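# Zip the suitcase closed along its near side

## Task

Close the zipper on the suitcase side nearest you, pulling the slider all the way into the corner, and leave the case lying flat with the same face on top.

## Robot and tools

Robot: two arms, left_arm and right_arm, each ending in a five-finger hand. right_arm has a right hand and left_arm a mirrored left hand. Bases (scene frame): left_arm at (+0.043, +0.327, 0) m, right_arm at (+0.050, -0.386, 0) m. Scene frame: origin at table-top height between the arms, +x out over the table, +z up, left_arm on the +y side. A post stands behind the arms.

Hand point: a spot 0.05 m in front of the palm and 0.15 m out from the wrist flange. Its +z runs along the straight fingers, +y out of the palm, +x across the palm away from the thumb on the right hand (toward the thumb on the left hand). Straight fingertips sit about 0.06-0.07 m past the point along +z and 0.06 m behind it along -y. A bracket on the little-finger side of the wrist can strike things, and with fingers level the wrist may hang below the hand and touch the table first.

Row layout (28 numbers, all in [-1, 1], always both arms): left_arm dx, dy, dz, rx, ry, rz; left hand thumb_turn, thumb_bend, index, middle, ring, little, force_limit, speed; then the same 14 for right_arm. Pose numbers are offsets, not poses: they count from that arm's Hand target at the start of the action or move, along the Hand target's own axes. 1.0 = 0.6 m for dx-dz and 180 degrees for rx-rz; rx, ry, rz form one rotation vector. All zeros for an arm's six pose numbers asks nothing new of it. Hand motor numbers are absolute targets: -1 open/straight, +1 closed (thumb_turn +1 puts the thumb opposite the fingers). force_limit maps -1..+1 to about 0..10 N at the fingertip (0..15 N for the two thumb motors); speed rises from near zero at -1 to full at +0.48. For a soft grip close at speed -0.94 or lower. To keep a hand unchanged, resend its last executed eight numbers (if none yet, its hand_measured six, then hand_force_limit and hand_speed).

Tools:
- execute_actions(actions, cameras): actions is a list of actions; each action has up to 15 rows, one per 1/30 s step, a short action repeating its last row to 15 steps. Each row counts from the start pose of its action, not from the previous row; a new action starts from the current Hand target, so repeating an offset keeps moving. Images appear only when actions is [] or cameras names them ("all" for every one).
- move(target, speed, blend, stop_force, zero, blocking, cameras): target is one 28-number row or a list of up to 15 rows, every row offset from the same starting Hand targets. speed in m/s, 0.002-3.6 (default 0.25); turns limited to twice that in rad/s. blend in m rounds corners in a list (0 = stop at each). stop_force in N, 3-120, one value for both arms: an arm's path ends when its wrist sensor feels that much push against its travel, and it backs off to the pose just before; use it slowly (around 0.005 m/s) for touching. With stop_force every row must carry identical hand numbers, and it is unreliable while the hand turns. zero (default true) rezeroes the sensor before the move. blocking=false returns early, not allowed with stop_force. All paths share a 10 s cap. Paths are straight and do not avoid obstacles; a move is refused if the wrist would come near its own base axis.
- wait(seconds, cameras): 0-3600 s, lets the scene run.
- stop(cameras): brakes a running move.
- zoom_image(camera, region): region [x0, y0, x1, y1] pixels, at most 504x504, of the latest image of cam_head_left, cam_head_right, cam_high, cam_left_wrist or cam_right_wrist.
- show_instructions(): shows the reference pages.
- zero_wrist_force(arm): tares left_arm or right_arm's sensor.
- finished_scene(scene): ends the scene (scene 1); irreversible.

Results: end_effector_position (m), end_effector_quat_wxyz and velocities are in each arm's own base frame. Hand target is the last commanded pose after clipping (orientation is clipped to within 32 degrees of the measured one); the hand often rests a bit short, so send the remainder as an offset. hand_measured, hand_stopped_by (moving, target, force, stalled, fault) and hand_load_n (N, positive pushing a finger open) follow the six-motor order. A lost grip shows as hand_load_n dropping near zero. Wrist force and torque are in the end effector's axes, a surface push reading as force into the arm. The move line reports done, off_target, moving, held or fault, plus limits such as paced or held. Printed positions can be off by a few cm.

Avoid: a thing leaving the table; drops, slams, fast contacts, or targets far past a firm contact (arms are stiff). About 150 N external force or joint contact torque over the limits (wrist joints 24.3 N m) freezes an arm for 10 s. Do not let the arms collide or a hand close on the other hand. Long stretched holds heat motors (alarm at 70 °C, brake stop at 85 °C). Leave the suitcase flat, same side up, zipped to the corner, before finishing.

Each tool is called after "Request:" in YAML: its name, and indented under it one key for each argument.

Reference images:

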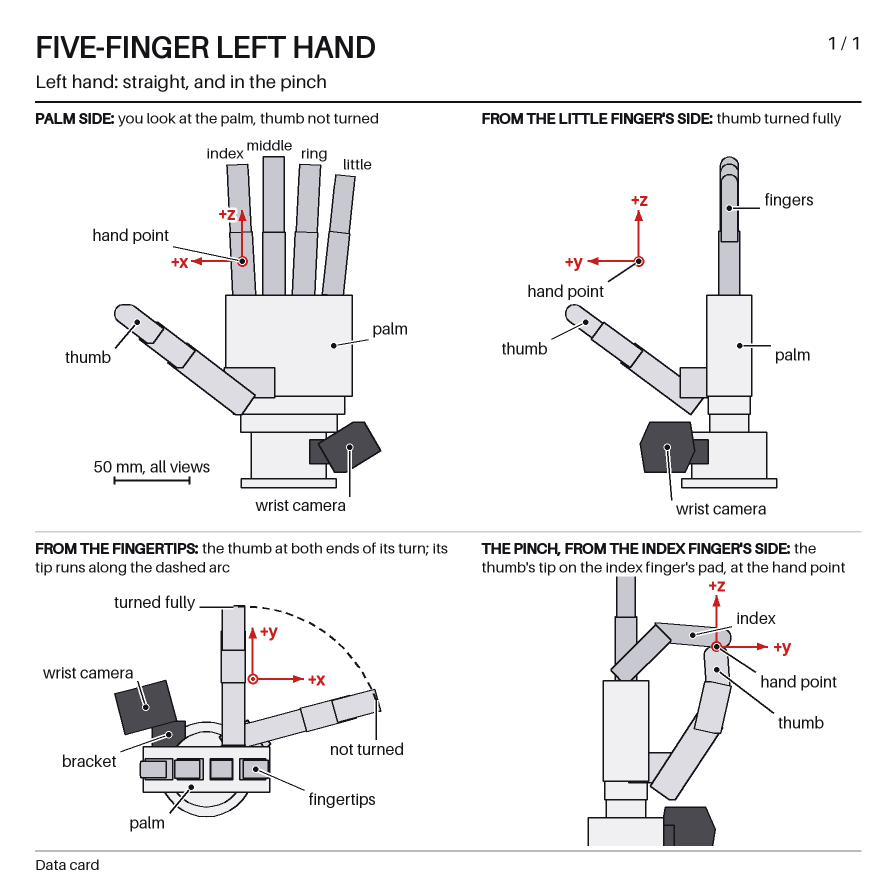

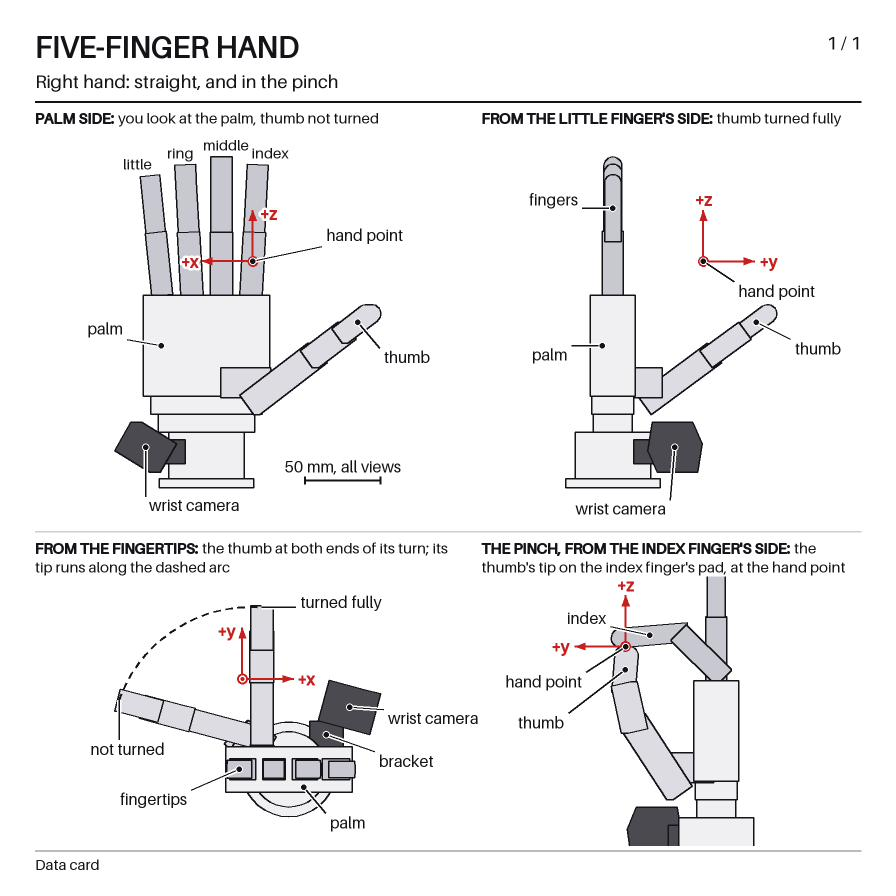

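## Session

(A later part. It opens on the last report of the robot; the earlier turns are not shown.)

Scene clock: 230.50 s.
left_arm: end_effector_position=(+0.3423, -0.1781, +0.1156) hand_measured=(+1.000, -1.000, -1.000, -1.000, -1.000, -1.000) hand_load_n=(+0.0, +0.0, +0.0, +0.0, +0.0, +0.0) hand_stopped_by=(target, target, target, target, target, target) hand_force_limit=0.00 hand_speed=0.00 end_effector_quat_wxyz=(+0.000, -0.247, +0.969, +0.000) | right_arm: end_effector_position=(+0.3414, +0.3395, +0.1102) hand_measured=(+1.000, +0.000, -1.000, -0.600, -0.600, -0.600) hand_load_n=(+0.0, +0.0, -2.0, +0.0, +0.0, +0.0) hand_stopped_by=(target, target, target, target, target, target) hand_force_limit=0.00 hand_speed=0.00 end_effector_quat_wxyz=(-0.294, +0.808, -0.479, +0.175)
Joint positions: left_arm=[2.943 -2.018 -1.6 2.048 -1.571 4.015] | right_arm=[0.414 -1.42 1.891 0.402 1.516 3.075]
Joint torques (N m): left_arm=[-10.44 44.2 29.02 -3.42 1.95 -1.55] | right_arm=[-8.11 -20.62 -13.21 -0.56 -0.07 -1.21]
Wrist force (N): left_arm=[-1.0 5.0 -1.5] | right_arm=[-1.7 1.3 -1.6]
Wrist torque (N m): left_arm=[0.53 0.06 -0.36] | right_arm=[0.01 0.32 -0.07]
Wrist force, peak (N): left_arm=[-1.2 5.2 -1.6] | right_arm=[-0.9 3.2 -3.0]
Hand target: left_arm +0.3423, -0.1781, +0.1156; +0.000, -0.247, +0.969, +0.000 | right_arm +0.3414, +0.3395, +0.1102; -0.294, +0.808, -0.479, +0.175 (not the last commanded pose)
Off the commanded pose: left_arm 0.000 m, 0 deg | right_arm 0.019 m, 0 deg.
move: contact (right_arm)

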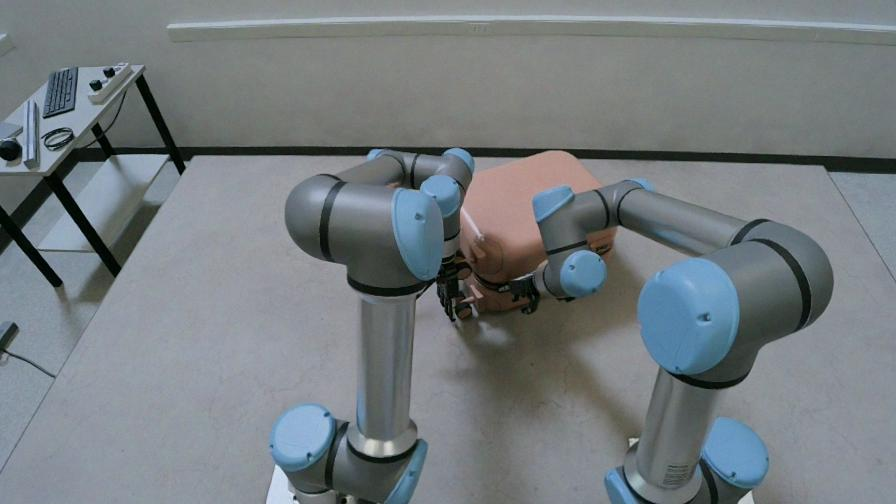

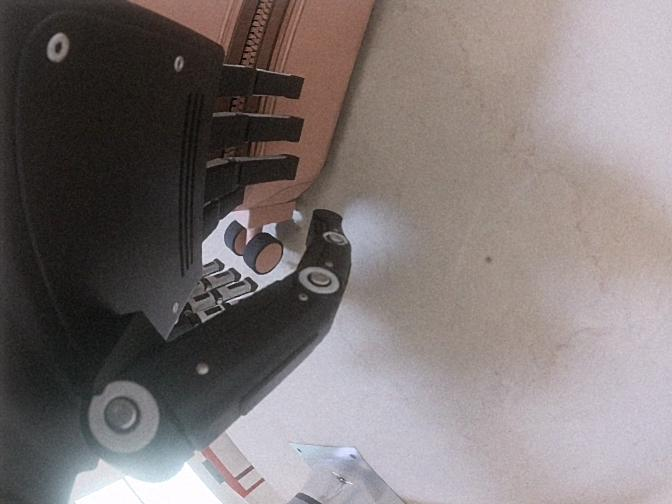

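Request:
move:
  target: [0,0,0,0,0,0,1,-1,-1,-1,-1,-1,0,0,0.05,0.0382,-0.0321,0,0,0,1,0,-1,-0.6,-0.6,-0.6,0,0]
  speed: 0.08
  cameras: ["cam_head_left","cam_right_wrist"]

Request:
zoom_image:
  camera: "cam_head_left"
  region: [470, 240, 570, 320]

Request:
zoom_image:
  camera: "cam_right_wrist"
  region: [180, 60, 380, 280]

Scene clock: 232.27 s.
left_arm: end_effector_position=(+0.3423, -0.1781, +0.1156) hand_measured=(+1.000, -1.000, -1.000, -1.000, -1.000, -1.000) hand_load_n=(+0.0, +0.0, +0.0, +0.0, +0.0, +0.0) hand_stopped_by=(target, target, target, target, target, target) hand_force_limit=0.00 hand_speed=0.00 end_effector_quat_wxyz=(+0.000, -0.247, +0.969, +0.000) | right_arm: end_effector_position=(+0.3294, +0.2988, +0.1102) hand_measured=(+1.000, +0.000, -1.000, -0.600, -0.600, -0.600) hand_load_n=(+0.0, +0.0, +0.0, +0.0, +0.0, +0.0) hand_stopped_by=(target, target, target, target, target, target) hand_force_limit=0.00 hand_speed=0.00 end_effector_quat_wxyz=(-0.294, +0.808, -0.479, +0.175)
Joint positions: left_arm=[2.943 -2.018 -1.6 2.048 -1.571 4.015] | right_arm=[0.307 -1.507 1.992 0.396 1.448 2.992]
Joint torques (N m): left_arm=[-10.7 44.25 28.94 -3.5 1.92 -1.49] | right_arm=[-0.57 -13.11 -27.03 2.73 2.36 1.19]
Wrist force (N): left_arm=[-0.9 5.1 -1.7] | right_arm=[-1.3 -0.8 -0.4]
Wrist torque (N m): left_arm=[0.54 0.04 -0.36] | right_arm=[-0.16 0.29 -0.07]
Wrist force, peak (N): left_arm=[-1.0 5.2 -1.7] | right_arm=[-2.6 0.7 -0.9]
Hand target: left_arm +0.3423, -0.1781, +0.1156; +0.000, -0.247, +0.969, +0.000 | right_arm +0.3295, +0.2988, +0.1102; -0.294, +0.808, -0.479, +0.175
Off the commanded pose: left_arm 0.000 m, 0 deg | right_arm 0.000 m, 0 deg.
move: done

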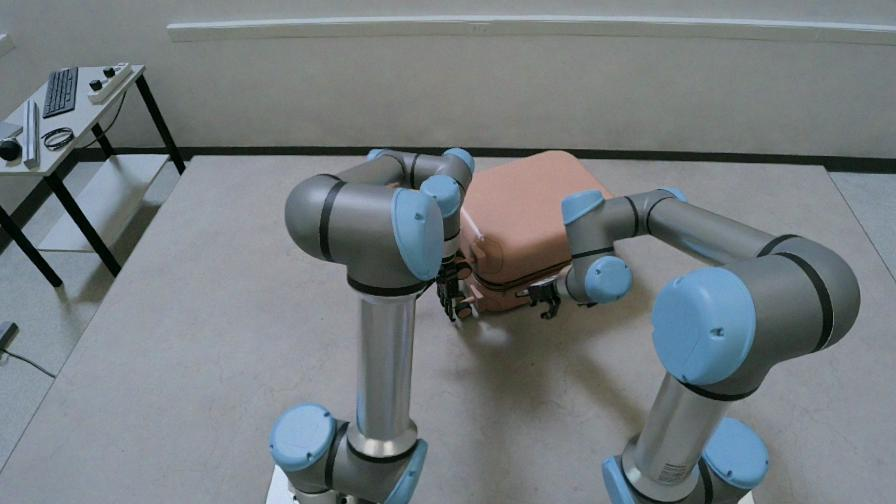

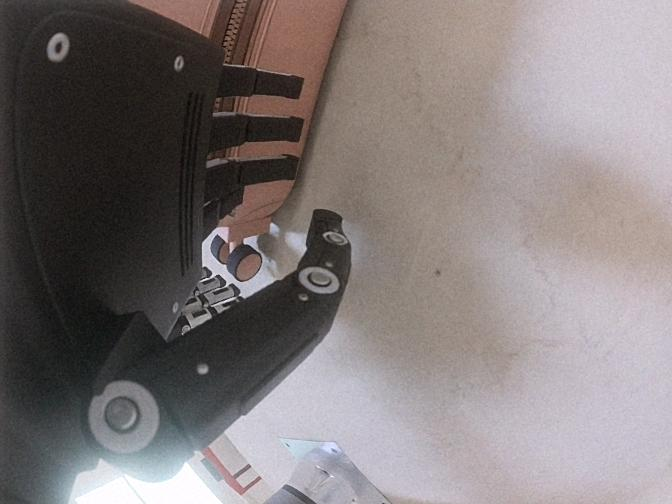

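Scaled by 5.040 from the camera's image (finer frame: 1280x720).

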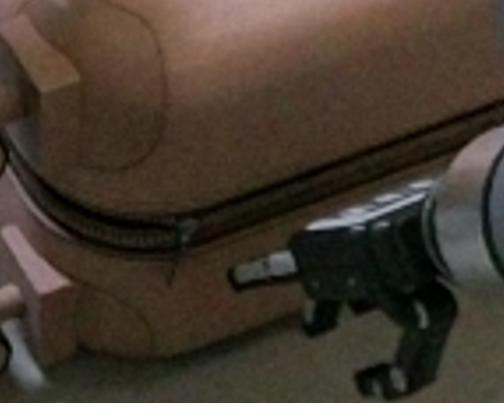

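Scaled by 2.291 from the camera's image (finer frame: 960x720).

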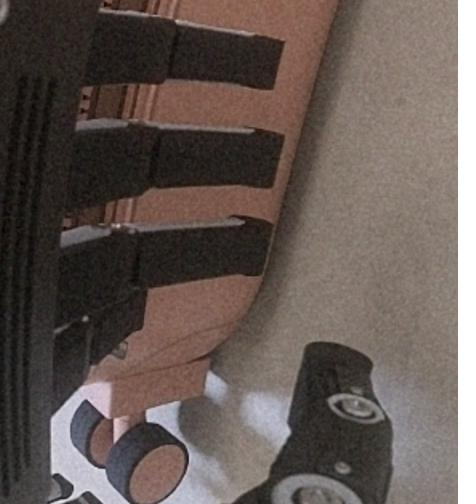

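Request:
zoom_image:
  camera: "cam_head_left"
  region: [490, 270, 525, 305]

Scaled by 14.400 from the camera's image (finer frame: 1280x720).

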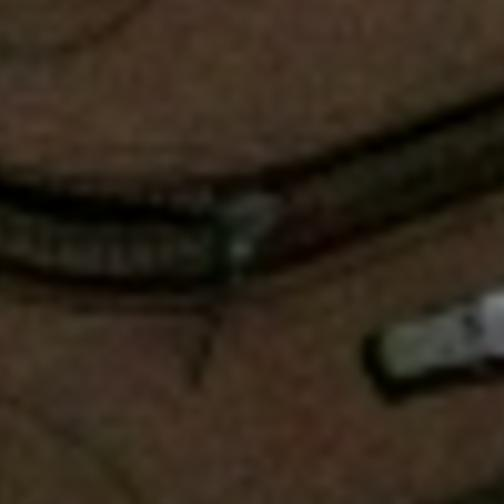

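Request:
move:
  target: [0,0,0,0,0,0,1,-1,-1,-1,-1,-1,0,0,0.0555,-0.0296,0.0212,0,-0.0713,-0.0851,1,0,-1,-0.6,-0.6,-0.6,0,0]
  speed: 0.05
  cameras: ["cam_head_left","cam_right_wrist"]

Request:
zoom_image:
  camera: "cam_head_left"
  region: [480, 260, 530, 310]

Request:
zoom_image:
  camera: "cam_right_wrist"
  region: [180, 140, 300, 260]

Scene clock: 243.63 s.
left_arm: end_effector_position=(+0.3423, -0.1781, +0.1156) hand_measured=(+1.000, -1.000, -1.000, -1.000, -1.000, -1.000) hand_load_n=(+0.0, +0.0, +0.0, +0.0, +0.0, +0.0) hand_stopped_by=(target, target, target, target, target, target) hand_force_limit=0.00 hand_speed=0.00 end_effector_quat_wxyz=(+0.000, -0.247, +0.969, +0.000) | right_arm: end_effector_position=(+0.3647, +0.2800, +0.1120) hand_measured=(+1.000, +0.000, -1.000, -0.600, -0.600, -0.600) hand_load_n=(+0.0, +0.0, +0.0, +0.0, +0.0, +0.0) hand_stopped_by=(target, target, target, target, target, target) hand_force_limit=0.00 hand_speed=0.00 end_effector_quat_wxyz=(-0.320, +0.879, -0.332, +0.122)
Joint positions: left_arm=[2.943 -2.018 -1.6 2.048 -1.571 4.015] | right_arm=[0.125 -1.406 1.9 0.513 1.132 2.547]
Joint torques (N m): left_arm=[-10.15 44 28.67 -3.36 1.89 -1.34] | right_arm=[7.83 -29.66 -6.6 0.48 2.08 1.73]
Wrist force (N): left_arm=[-1.2 4.9 -1.4] | right_arm=[-1.2 -0.8 -1.1]
Wrist torque (N m): left_arm=[0.49 0.09 -0.37] | right_arm=[-0.12 0.29 -0.05]
Wrist force, peak (N): left_arm=[-0.9 5.3 -1.5] | right_arm=[-1.3 -1.1 -0.9]
Hand target: left_arm +0.3423, -0.1781, +0.1156; +0.000, -0.247, +0.969, +0.000 | right_arm +0.3645, +0.2800, +0.1120; -0.320, +0.879, -0.332, +0.122
Off the commanded pose: left_arm 0.000 m, 0 deg | right_arm 0.000 m, 0 deg.
move: done

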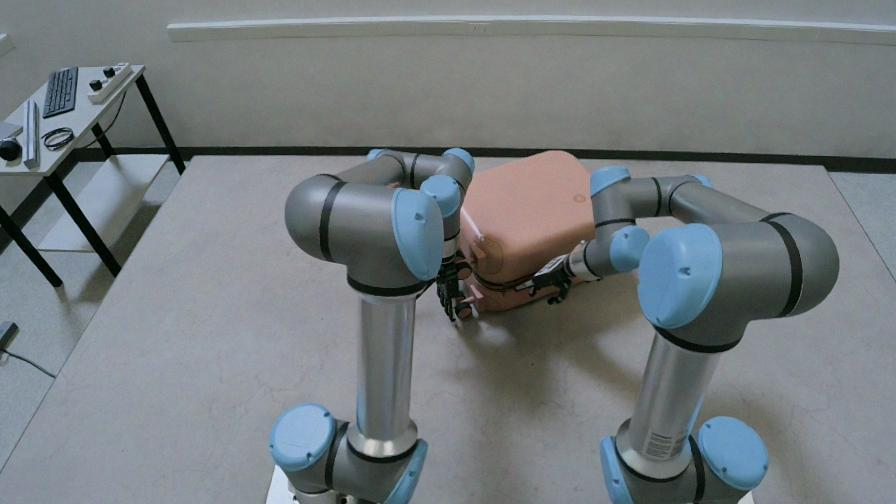

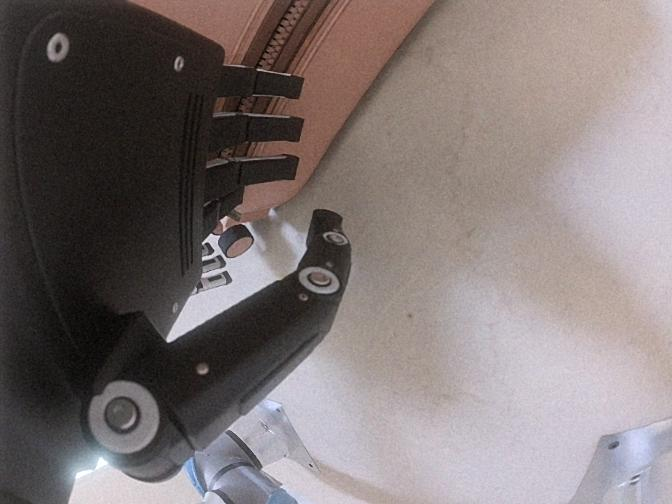

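Scaled by 10.080 from the camera's image (finer frame: 1280x720).

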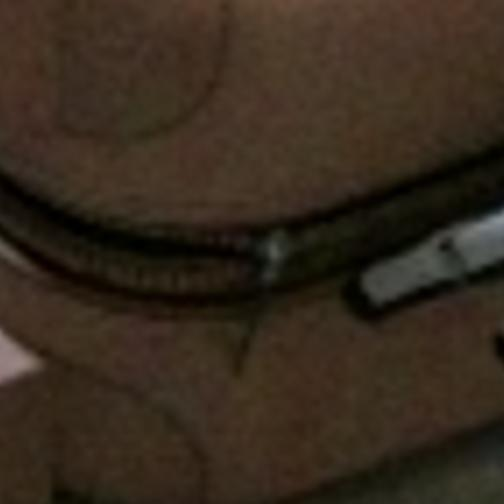

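Scaled by 4.200 from the camera's image (finer frame: 960x720).

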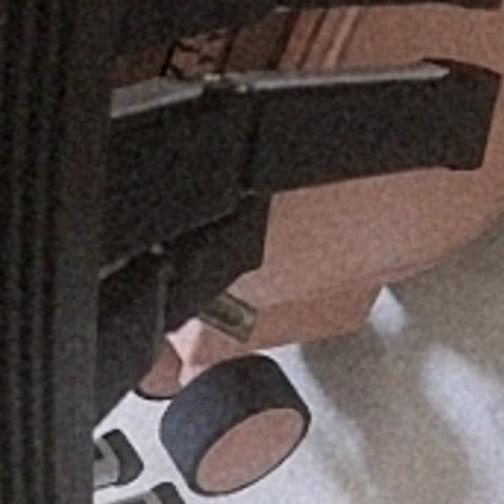

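Request:
move:
  target: [0,0,0,0,0,0,1,-1,-1,-1,-1,-1,0,0,0.0086,-0.018,0.0151,0,0,0,1,0,-1,-0.6,-0.6,-0.6,0,0]
  speed: 0.015
  stop_force: 5
  cameras: ["cam_head_left","cam_right_wrist"]

Request:
zoom_image:
  camera: "cam_head_left"
  region: [480, 260, 530, 310]

Request:
zoom_image:
  camera: "cam_right_wrist"
  region: [180, 140, 300, 260]

Scene clock: 245.37 s.
left_arm: end_effector_position=(+0.3423, -0.1781, +0.1156) hand_measured=(+1.000, -1.000, -1.000, -1.000, -1.000, -1.000) hand_load_n=(+0.0, +0.0, +0.0, +0.0, +0.0, +0.0) hand_stopped_by=(target, target, target, target, target, target) hand_force_limit=0.00 hand_speed=0.00 end_effector_quat_wxyz=(+0.000, -0.247, +0.969, +0.000) | right_arm: end_effector_position=(+0.3707, +0.2834, +0.1120) hand_measured=(+1.000, +0.000, -1.000, -0.600, -0.600, -0.600) hand_load_n=(+0.0, +0.0, +0.0, +0.0, +0.0, -4.5) hand_stopped_by=(target, target, target, target, target, target) hand_force_limit=0.00 hand_speed=0.00 end_effector_quat_wxyz=(-0.320, +0.879, -0.332, +0.122)
Joint positions: left_arm=[2.943 -2.018 -1.6 2.048 -1.571 4.015] | right_arm=[0.133 -1.39 1.881 0.514 1.136 2.554]
Joint torques (N m): left_arm=[-10.48 44.11 29.01 -3.28 1.96 -1.27] | right_arm=[-8.78 -29 -5.8 -0.45 -3.28 -1.24]
Wrist force (N): left_arm=[-1.1 5.1 -1.4] | right_arm=[-1.6 0.3 -5.7]
Wrist torque (N m): left_arm=[0.52 0.08 -0.37] | right_arm=[0.15 0.50 0.01]
Wrist force, peak (N): left_arm=[-1.2 5.2 -1.7] | right_arm=[-3.9 2.1 -6.9]
Hand target: left_arm +0.3423, -0.1781, +0.1156; +0.000, -0.247, +0.969, +0.000 | right_arm +0.3707, +0.2834, +0.1120; -0.320, +0.879, -0.332, +0.122 (not the last commanded pose)
Off the commanded pose: left_arm 0.000 m, 0 deg | right_arm 0.008 m, 0 deg.
move: contact (right_arm)

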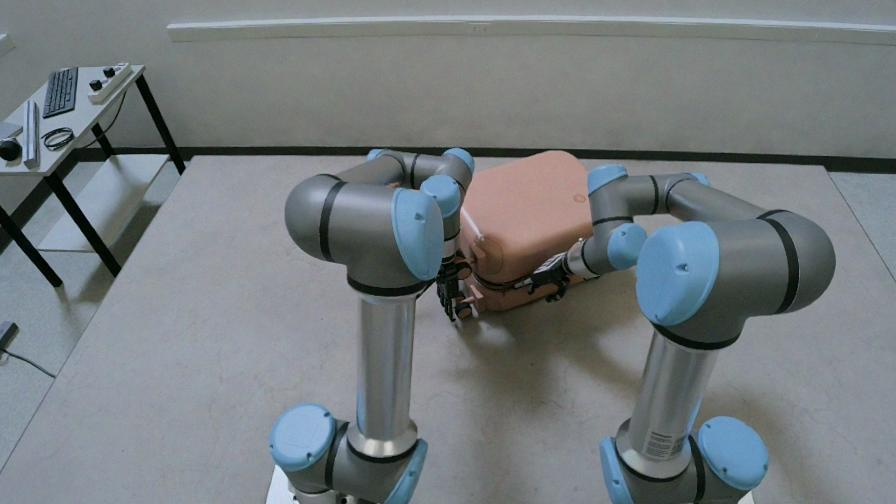

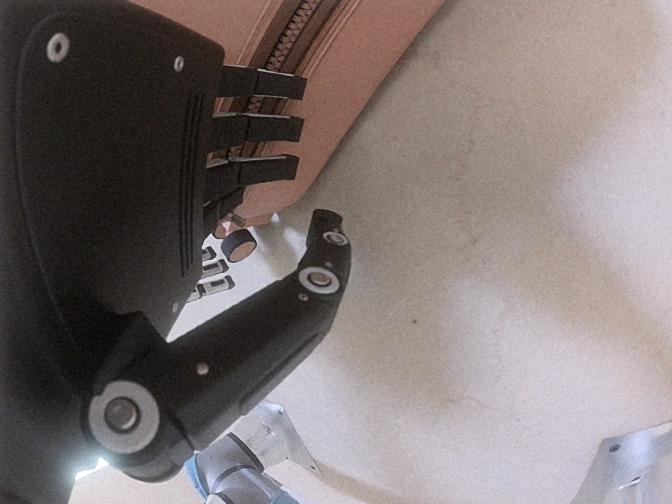

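Scaled by 10.080 from the camera's image (finer frame: 1280x720).

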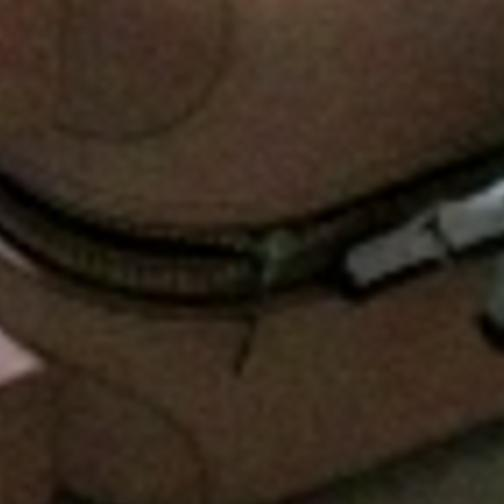

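Scaled by 4.200 from the camera's image (finer frame: 960x720).

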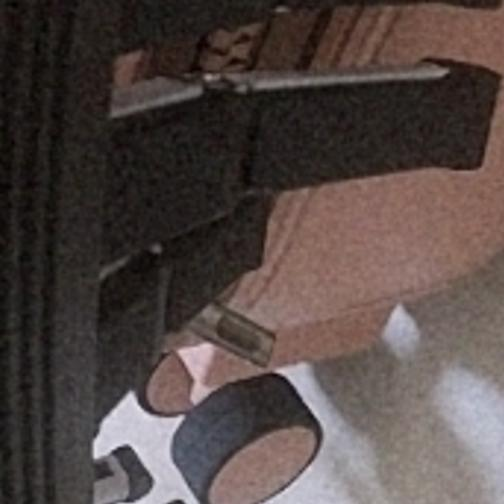

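Request:
move:
  target: [0,0,0,0,0,0,1,-1,-1,-1,-1,-1,0,0,-0.0029,0.006,-0.005,0,0,0,1,-0.5,-1,0,0,0,0,0]
  speed: 0.03

Request:
move:
  target: [0,0,0,0,0,0,1,-1,-1,-1,-1,-1,0,0,0.0086,-0.018,0.0151,0,0,0,1,-0.5,-1,0,0,0,0,0]
  speed: 0.015
  stop_force: 5
  cameras: ["cam_head_left","cam_right_wrist"]

Request:
zoom_image:
  camera: "cam_head_left"
  region: [480, 260, 530, 310]

Request:
zoom_image:
  camera: "cam_right_wrist"
  region: [180, 140, 300, 260]

Scene clock: 246.73 s.
left_arm: end_effector_position=(+0.3423, -0.1781, +0.1156) hand_measured=(+1.000, -1.000, -1.000, -1.000, -1.000, -1.000) hand_load_n=(+0.0, +0.0, +0.0, +0.0, +0.0, +0.0) hand_stopped_by=(target, target, target, target, target, target) hand_force_limit=0.00 hand_speed=0.00 end_effector_quat_wxyz=(+0.000, -0.247, +0.969, +0.000) | right_arm: end_effector_position=(+0.3663, +0.2810, +0.1120) hand_measured=(+1.000, -0.500, -1.000, +0.000, +0.000, +0.000) hand_load_n=(+0.0, +0.0, +0.0, +0.0, +0.5, +0.0) hand_stopped_by=(target, target, target, target, target, target) hand_force_limit=0.00 hand_speed=0.00 end_effector_quat_wxyz=(-0.320, +0.879, -0.332, +0.122)
Joint positions: left_arm=[2.943 -2.018 -1.6 2.048 -1.571 4.015] | right_arm=[0.128 -1.401 1.895 0.513 1.133 2.549]
Joint torques (N m): left_arm=[-10.79 43.97 28.74 -3.24 1.89 -1.34] | right_arm=[8.66 -12.2 -26.95 1.54 0.71 1.68]
Wrist force (N): left_arm=[-0.9 5.2 -1.5] | right_arm=[-1.0 -0.8 -0.6]
Wrist torque (N m): left_arm=[0.54 0.04 -0.35] | right_arm=[-0.12 0.25 0.02]
Wrist force, peak (N): left_arm=[-1.1 5.2 -1.5] | right_arm=[-1.8 0.4 -5.9]
Hand target: left_arm +0.3423, -0.1781, +0.1156; +0.000, -0.247, +0.969, +0.000 | right_arm +0.3663, +0.2810, +0.1120; -0.320, +0.879, -0.332, +0.122
Off the commanded pose: left_arm 0.000 m, 0 deg | right_arm 0.000 m, 0 deg.
move: done

Scene clock: 248.07 s.
left_arm: end_effector_position=(+0.3423, -0.1781, +0.1156) hand_measured=(+1.000, -1.000, -1.000, -1.000, -1.000, -1.000) hand_load_n=(+0.0, +0.0, +0.0, +0.0, +0.0, +0.0) hand_stopped_by=(target, target, target, target, target, target) hand_force_limit=0.00 hand_speed=0.00 end_effector_quat_wxyz=(+0.000, -0.247, +0.969, +0.000) | right_arm: end_effector_position=(+0.3732, +0.2848, +0.1120) hand_measured=(+1.000, -0.500, -1.000, +0.000, +0.000, +0.000) hand_load_n=(+0.0, +0.0, -3.0, +0.0, +0.0, +0.0) hand_stopped_by=(target, target, target, target, target, target) hand_force_limit=0.00 hand_speed=0.00 end_effector_quat_wxyz=(-0.320, +0.879, -0.332, +0.122)
Joint positions: left_arm=[2.943 -2.018 -1.6 2.048 -1.571 4.015] | right_arm=[0.136 -1.383 1.872 0.515 1.138 2.556]
Joint torques (N m): left_arm=[-10.36 44.21 28.93 -3.15 1.85 -1.2] | right_arm=[-8.77 -31.08 -7.67 -0.54 -3.22 -1.12]
Wrist force (N): left_arm=[-1.0 5.0 -1.6] | right_arm=[-2.3 2.2 -2.9]
Wrist torque (N m): left_arm=[0.51 0.06 -0.36] | right_arm=[0.12 0.27 -0.07]
Wrist force, peak (N): left_arm=[-1.0 5.2 -1.9] | right_arm=[-4.0 3.7 -5.4]
Hand target: left_arm +0.3423, -0.1781, +0.1156; +0.000, -0.247, +0.969, +0.000 | right_arm +0.3732, +0.2848, +0.1120; -0.320, +0.879, -0.332, +0.122 (not the last commanded pose)
Off the commanded pose: left_arm 0.000 m, 0 deg | right_arm 0.007 m, 0 deg.
move: contact (right_arm)

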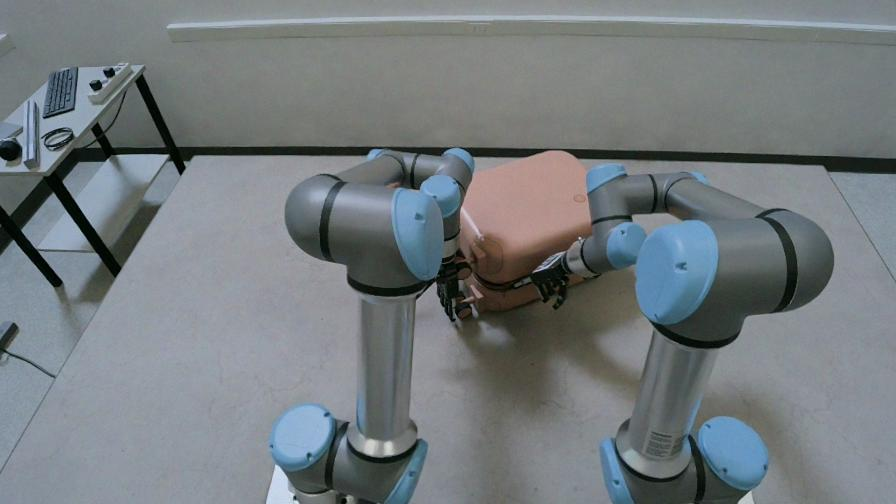

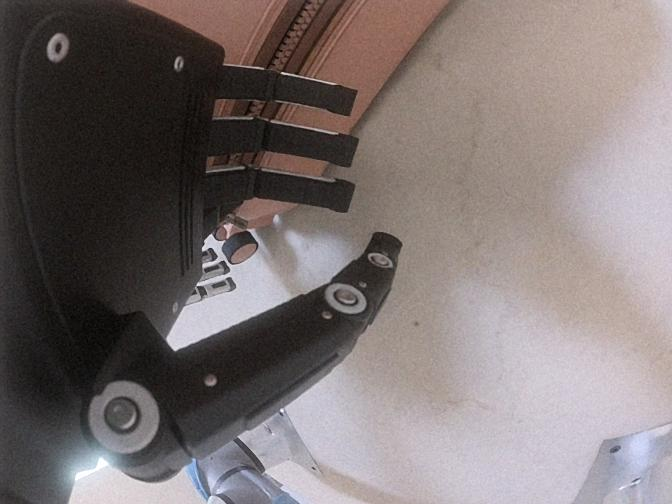

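Scaled by 10.080 from the camera's image (finer frame: 1280x720).

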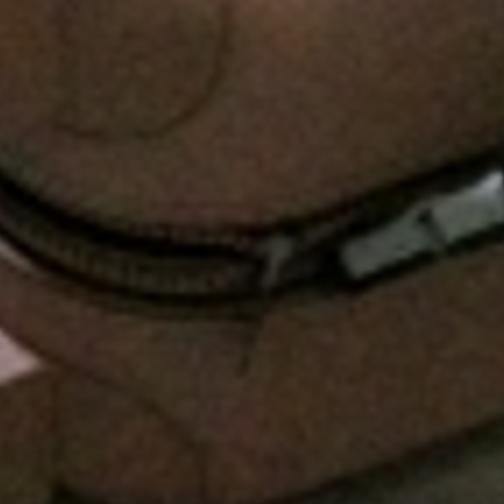

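Scaled by 4.200 from the camera's image (finer frame: 960x720).

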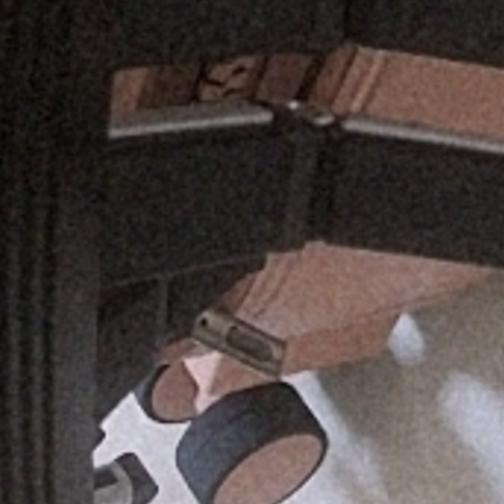

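Request:
move:
  target: [0,0,0,0,0,0,1,-1,-1,-1,-1,-1,0,0,-0.0296,-0.0123,0.0103,0,0,0,1,-0.5,-1,0,0,0,0,0]
  speed: 0.015
  stop_force: 25
  cameras: ["cam_head_left","cam_right_wrist"]

Request:
zoom_image:
  camera: "cam_head_left"
  region: [480, 260, 530, 310]

Request:
zoom_image:
  camera: "cam_right_wrist"
  region: [180, 140, 300, 260]

Scene clock: 251.03 s.
left_arm: end_effector_position=(+0.3423, -0.1781, +0.1156) hand_measured=(+1.000, -1.000, -1.000, -1.000, -1.000, -1.000) hand_load_n=(+0.0, +0.0, +0.0, +0.0, +0.0, +0.0) hand_stopped_by=(target, target, target, target, target, target) hand_force_limit=0.00 hand_speed=0.00 end_effector_quat_wxyz=(+0.000, -0.247, +0.969, +0.000) | right_arm: end_effector_position=(+0.3662, +0.3037, +0.1120) hand_measured=(+1.000, -0.500, -0.998, +0.000, +0.000, +0.000) hand_load_n=(+0.0, +0.0, -17.5, +0.0, +0.0, +0.0) hand_stopped_by=(target, target, target, target, target, target) hand_force_limit=0.00 hand_speed=0.00 end_effector_quat_wxyz=(-0.320, +0.879, -0.332, +0.122)
Joint positions: left_arm=[2.943 -2.018 -1.6 2.048 -1.571 4.015] | right_arm=[0.194 -1.379 1.862 0.499 1.169 2.609]
Joint torques (N m): left_arm=[-10.51 43.67 28.68 -3.19 1.92 -1.14] | right_arm=[-6 -26.44 -18.93 0.51 -5.35 -0.87]
Wrist force (N): left_arm=[-5.1 7.8 -1.6] | right_arm=[0.8 14.5 -3.5]
Wrist torque (N m): left_arm=[0.76 0.37 -0.71] | right_arm=[0.32 0.39 0.21]
Wrist force, peak (N): left_arm=[-5.2 8.0 -1.7] | right_arm=[5.0 15.3 -5.4]
Hand target: left_arm +0.3423, -0.1781, +0.1156; +0.000, -0.247, +0.969, +0.000 | right_arm +0.3662, +0.3037, +0.1120; -0.320, +0.879, -0.332, +0.122
Off the commanded pose: left_arm 0.000 m, 0 deg | right_arm 0.000 m, 0 deg.
move: done

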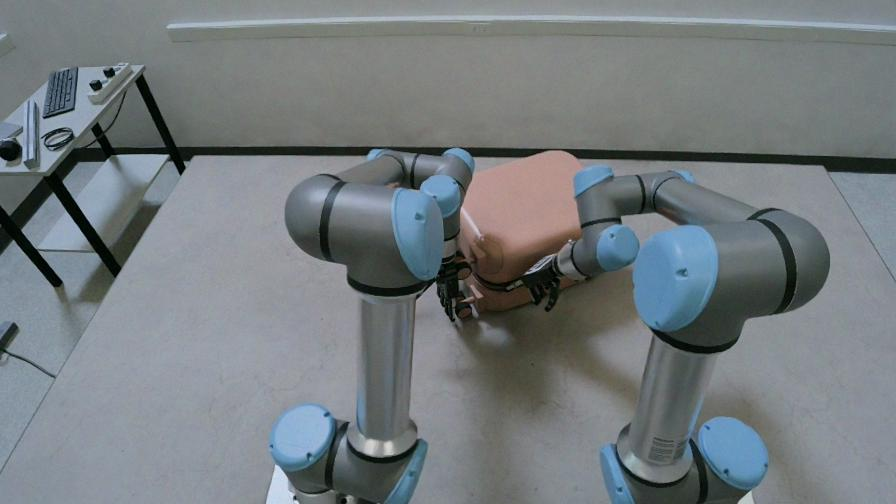

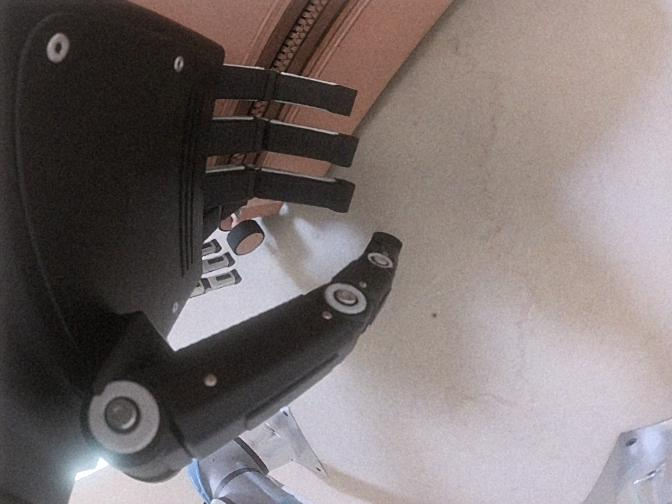

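Scaled by 10.080 from the camera's image (finer frame: 1280x720).

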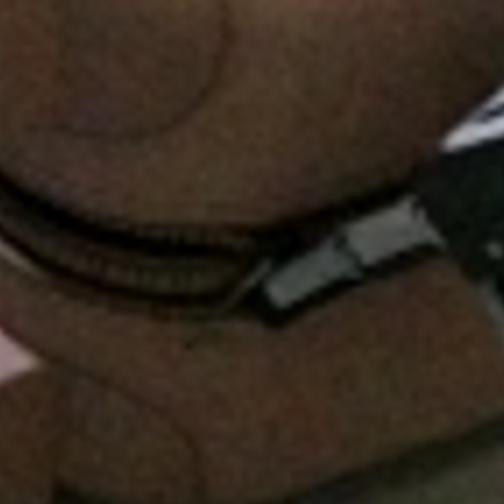

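Scaled by 4.200 from the camera's image (finer frame: 960x720).

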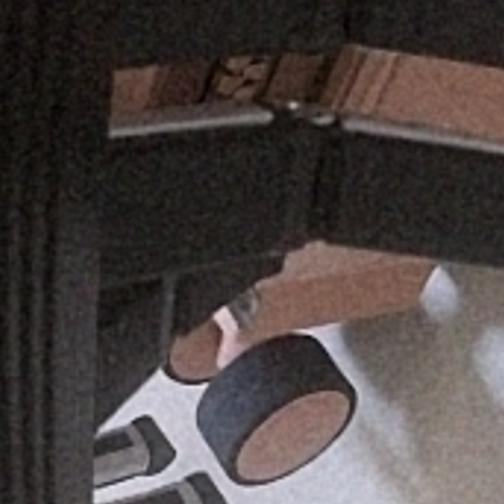

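Request:
move:
  target:
    - [0,0,0,0,0,0,1,-1,-1,-1,-1,-1,0,0,-0.0156,-0.0068,0.0057,0,0,0,1,-0.5,-1,0,0,0,0,0]
    - [0,0,0,0,0,0,1,-1,-1,-1,-1,-1,0,0,-0.0291,-0.0157,0.0132,0,0,0,1,-0.5,-1,0,0,0,0,0]
  speed: 0.015
  blend: 0.005
  stop_force: 25
  cameras: ["cam_head_left","cam_right_wrist"]

Request:
zoom_image:
  camera: "cam_head_left"
  region: [480, 260, 530, 310]

Request:
zoom_image:
  camera: "cam_right_wrist"
  region: [180, 140, 300, 260]

Scene clock: 255.60 s.
left_arm: end_effector_position=(+0.3423, -0.1781, +0.1156) hand_measured=(+1.000, -1.000, -1.000, -1.000, -1.000, -1.000) hand_load_n=(+0.0, +0.0, +0.5, +0.0, +0.0, +0.0) hand_stopped_by=(target, target, target, target, target, target) hand_force_limit=0.00 hand_speed=0.00 end_effector_quat_wxyz=(+0.000, -0.247, +0.969, +0.000) | right_arm: end_effector_position=(+0.3612, +0.3245, +0.1119) hand_measured=(+1.000, -0.500, -1.000, +0.000, +0.000, +0.000) hand_load_n=(+0.0, -0.5, -1.5, +0.0, +0.0, +0.0) hand_stopped_by=(target, target, target, target, target, target) hand_force_limit=0.00 hand_speed=0.00 end_effector_quat_wxyz=(-0.320, +0.879, -0.332, +0.122)
Joint positions: left_arm=[2.943 -2.018 -1.6 2.048 -1.571 4.015] | right_arm=[0.255 -1.367 1.842 0.487 1.204 2.664]
Joint torques (N m): left_arm=[-10.43 43.79 28.16 -3.2 1.99 -1.08] | right_arm=[-8.69 -31.61 -6.42 2.51 -3.07 -1.24]
Wrist force (N): left_arm=[-0.7 2.0 -1.5] | right_arm=[-0.5 0.0 -1.4]
Wrist torque (N m): left_arm=[0.27 0.01 -0.30] | right_arm=[-0.19 0.04 -0.03]
Wrist force, peak (N): left_arm=[-5.4 8.8 -1.3] | right_arm=[0.6 16.6 -6.6]
Hand target: left_arm +0.3423, -0.1781, +0.1156; +0.000, -0.247, +0.969, +0.000 | right_arm +0.3612, +0.3245, +0.1119; -0.320, +0.879, -0.332, +0.122
Off the commanded pose: left_arm 0.000 m, 0 deg | right_arm 0.000 m, 0 deg.
move: done

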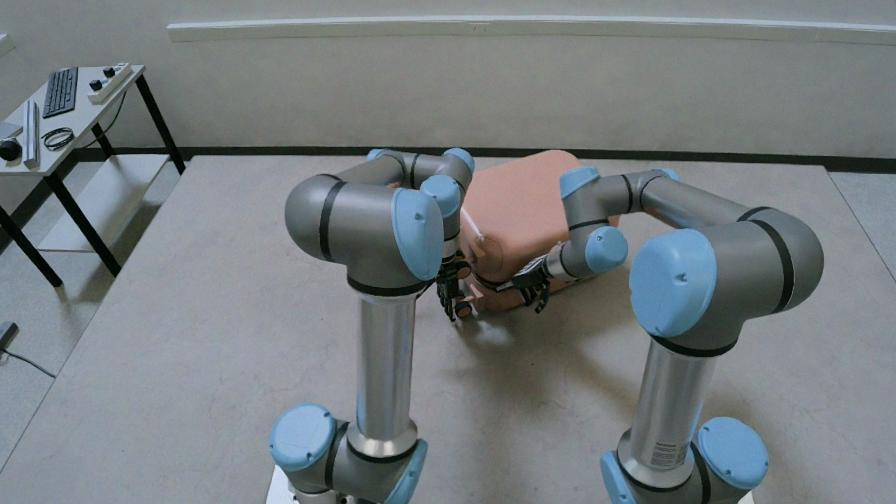

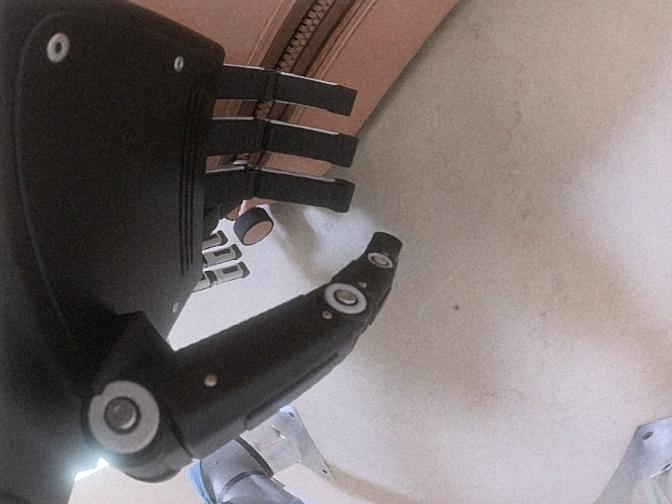

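Scaled by 10.080 from the camera's image (finer frame: 1280x720).

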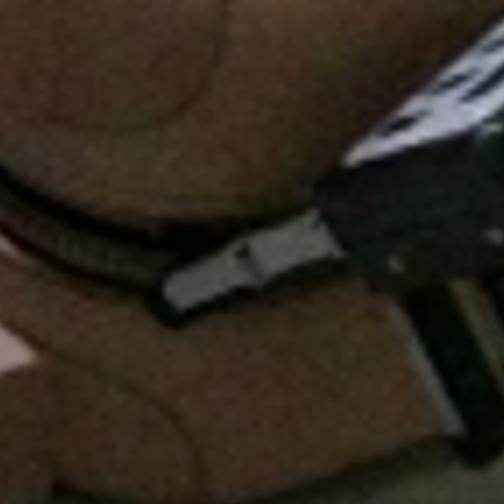

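Scaled by 4.200 from the camera's image (finer frame: 960x720).

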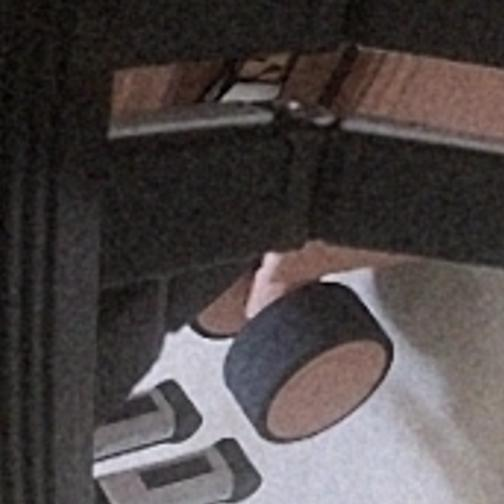

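Request:
move:
  target:
    - [0,0,0,0,0,0,1,-1,-1,-1,-1,-1,0,0,-0.0171,0.036,-0.0302,0,0,0,1,-0.5,-1,0,0,0,0,0]
    - [0,0,0,0,0,0,1,-1,-1,-1,-1,-1,0,0,0.0522,0.0627,-0.003,0.1111,0,0,1,-0.5,-1,0,0,0,0,0]
  speed: 0.08
  blend: 0.01
  cameras: ["cam_head_left","cam_right_wrist"]

Request:
zoom_image:
  camera: "cam_head_left"
  region: [480, 260, 530, 310]

Request:
zoom_image:
  camera: "cam_right_wrist"
  region: [180, 100, 340, 260]

Scene clock: 262.37 s.
left_arm: end_effector_position=(+0.3423, -0.1781, +0.1156) hand_measured=(+1.000, -1.000, -1.000, -1.000, -1.000, -1.000) hand_load_n=(+0.0, +0.0, +0.0, -0.5, +0.0, +0.0) hand_stopped_by=(target, target, target, target, target, target) hand_force_limit=0.00 hand_speed=0.00 end_effector_quat_wxyz=(+0.000, -0.247, +0.969, +0.000) | right_arm: end_effector_position=(+0.3649, +0.2813, +0.0891) hand_measured=(+1.000, -0.500, -1.000, +0.000, +0.000, +0.000) hand_load_n=(+0.0, +0.0, +0.0, +0.0, +0.0, -0.5) hand_stopped_by=(target, target, target, target, target, target) hand_force_limit=0.00 hand_speed=0.00 end_effector_quat_wxyz=(-0.468, +0.810, -0.305, +0.177)
Joint positions: left_arm=[2.943 -2.018 -1.6 2.048 -1.571 4.015] | right_arm=[-0.047 -1.52 2.202 0.062 0.828 2.583]
Joint torques (N m): left_arm=[-10.47 43.85 28.31 -3.12 1.91 -0.86] | right_arm=[2.96 -14.91 -26.12 1.31 1.43 1.71]
Wrist force (N): left_arm=[-0.6 1.8 -1.4] | right_arm=[0.2 -0.9 -0.9]
Wrist torque (N m): left_arm=[0.24 0.00 -0.29] | right_arm=[-0.18 0.00 0.10]
Wrist force, peak (N): left_arm=[-0.8 2.1 -1.7] | right_arm=[0.4 -2.0 -0.4]
Hand target: left_arm +0.3423, -0.1781, +0.1156; +0.000, -0.247, +0.969, +0.000 | right_arm +0.3650, +0.2813, +0.0891; -0.468, +0.810, -0.305, +0.177
Off the commanded pose: left_arm 0.000 m, 0 deg | right_arm 0.000 m, 0 deg.
move: done

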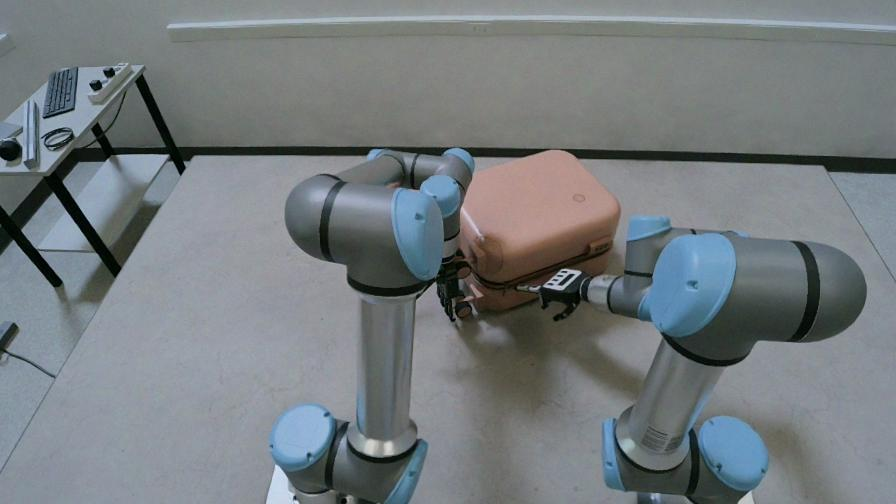

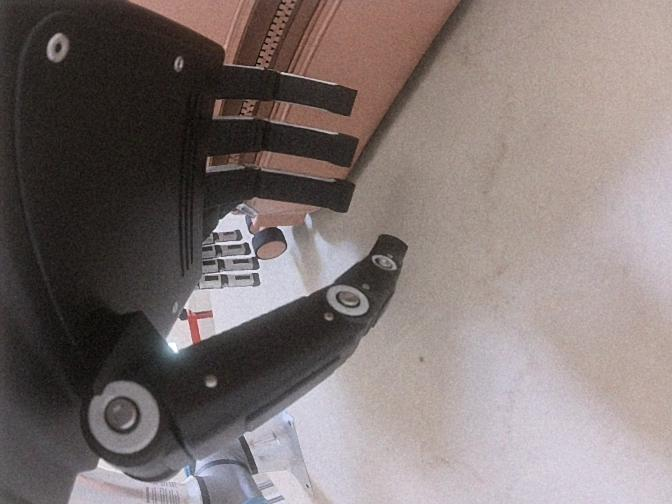

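Scaled by 10.080 from the camera's image (finer frame: 1280x720).

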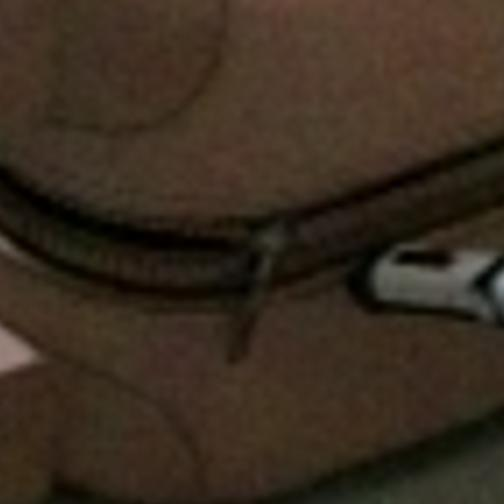

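Scaled by 3.150 from the camera's image (finer frame: 960x720).

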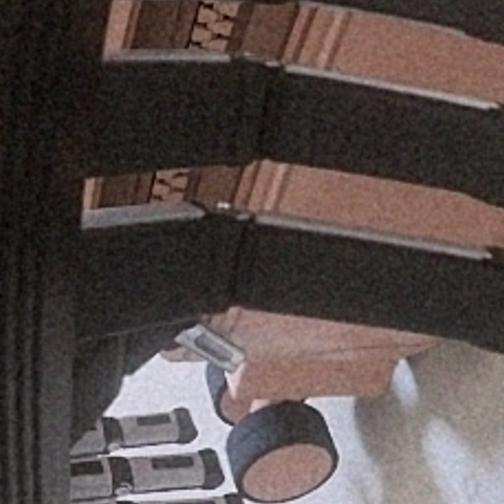

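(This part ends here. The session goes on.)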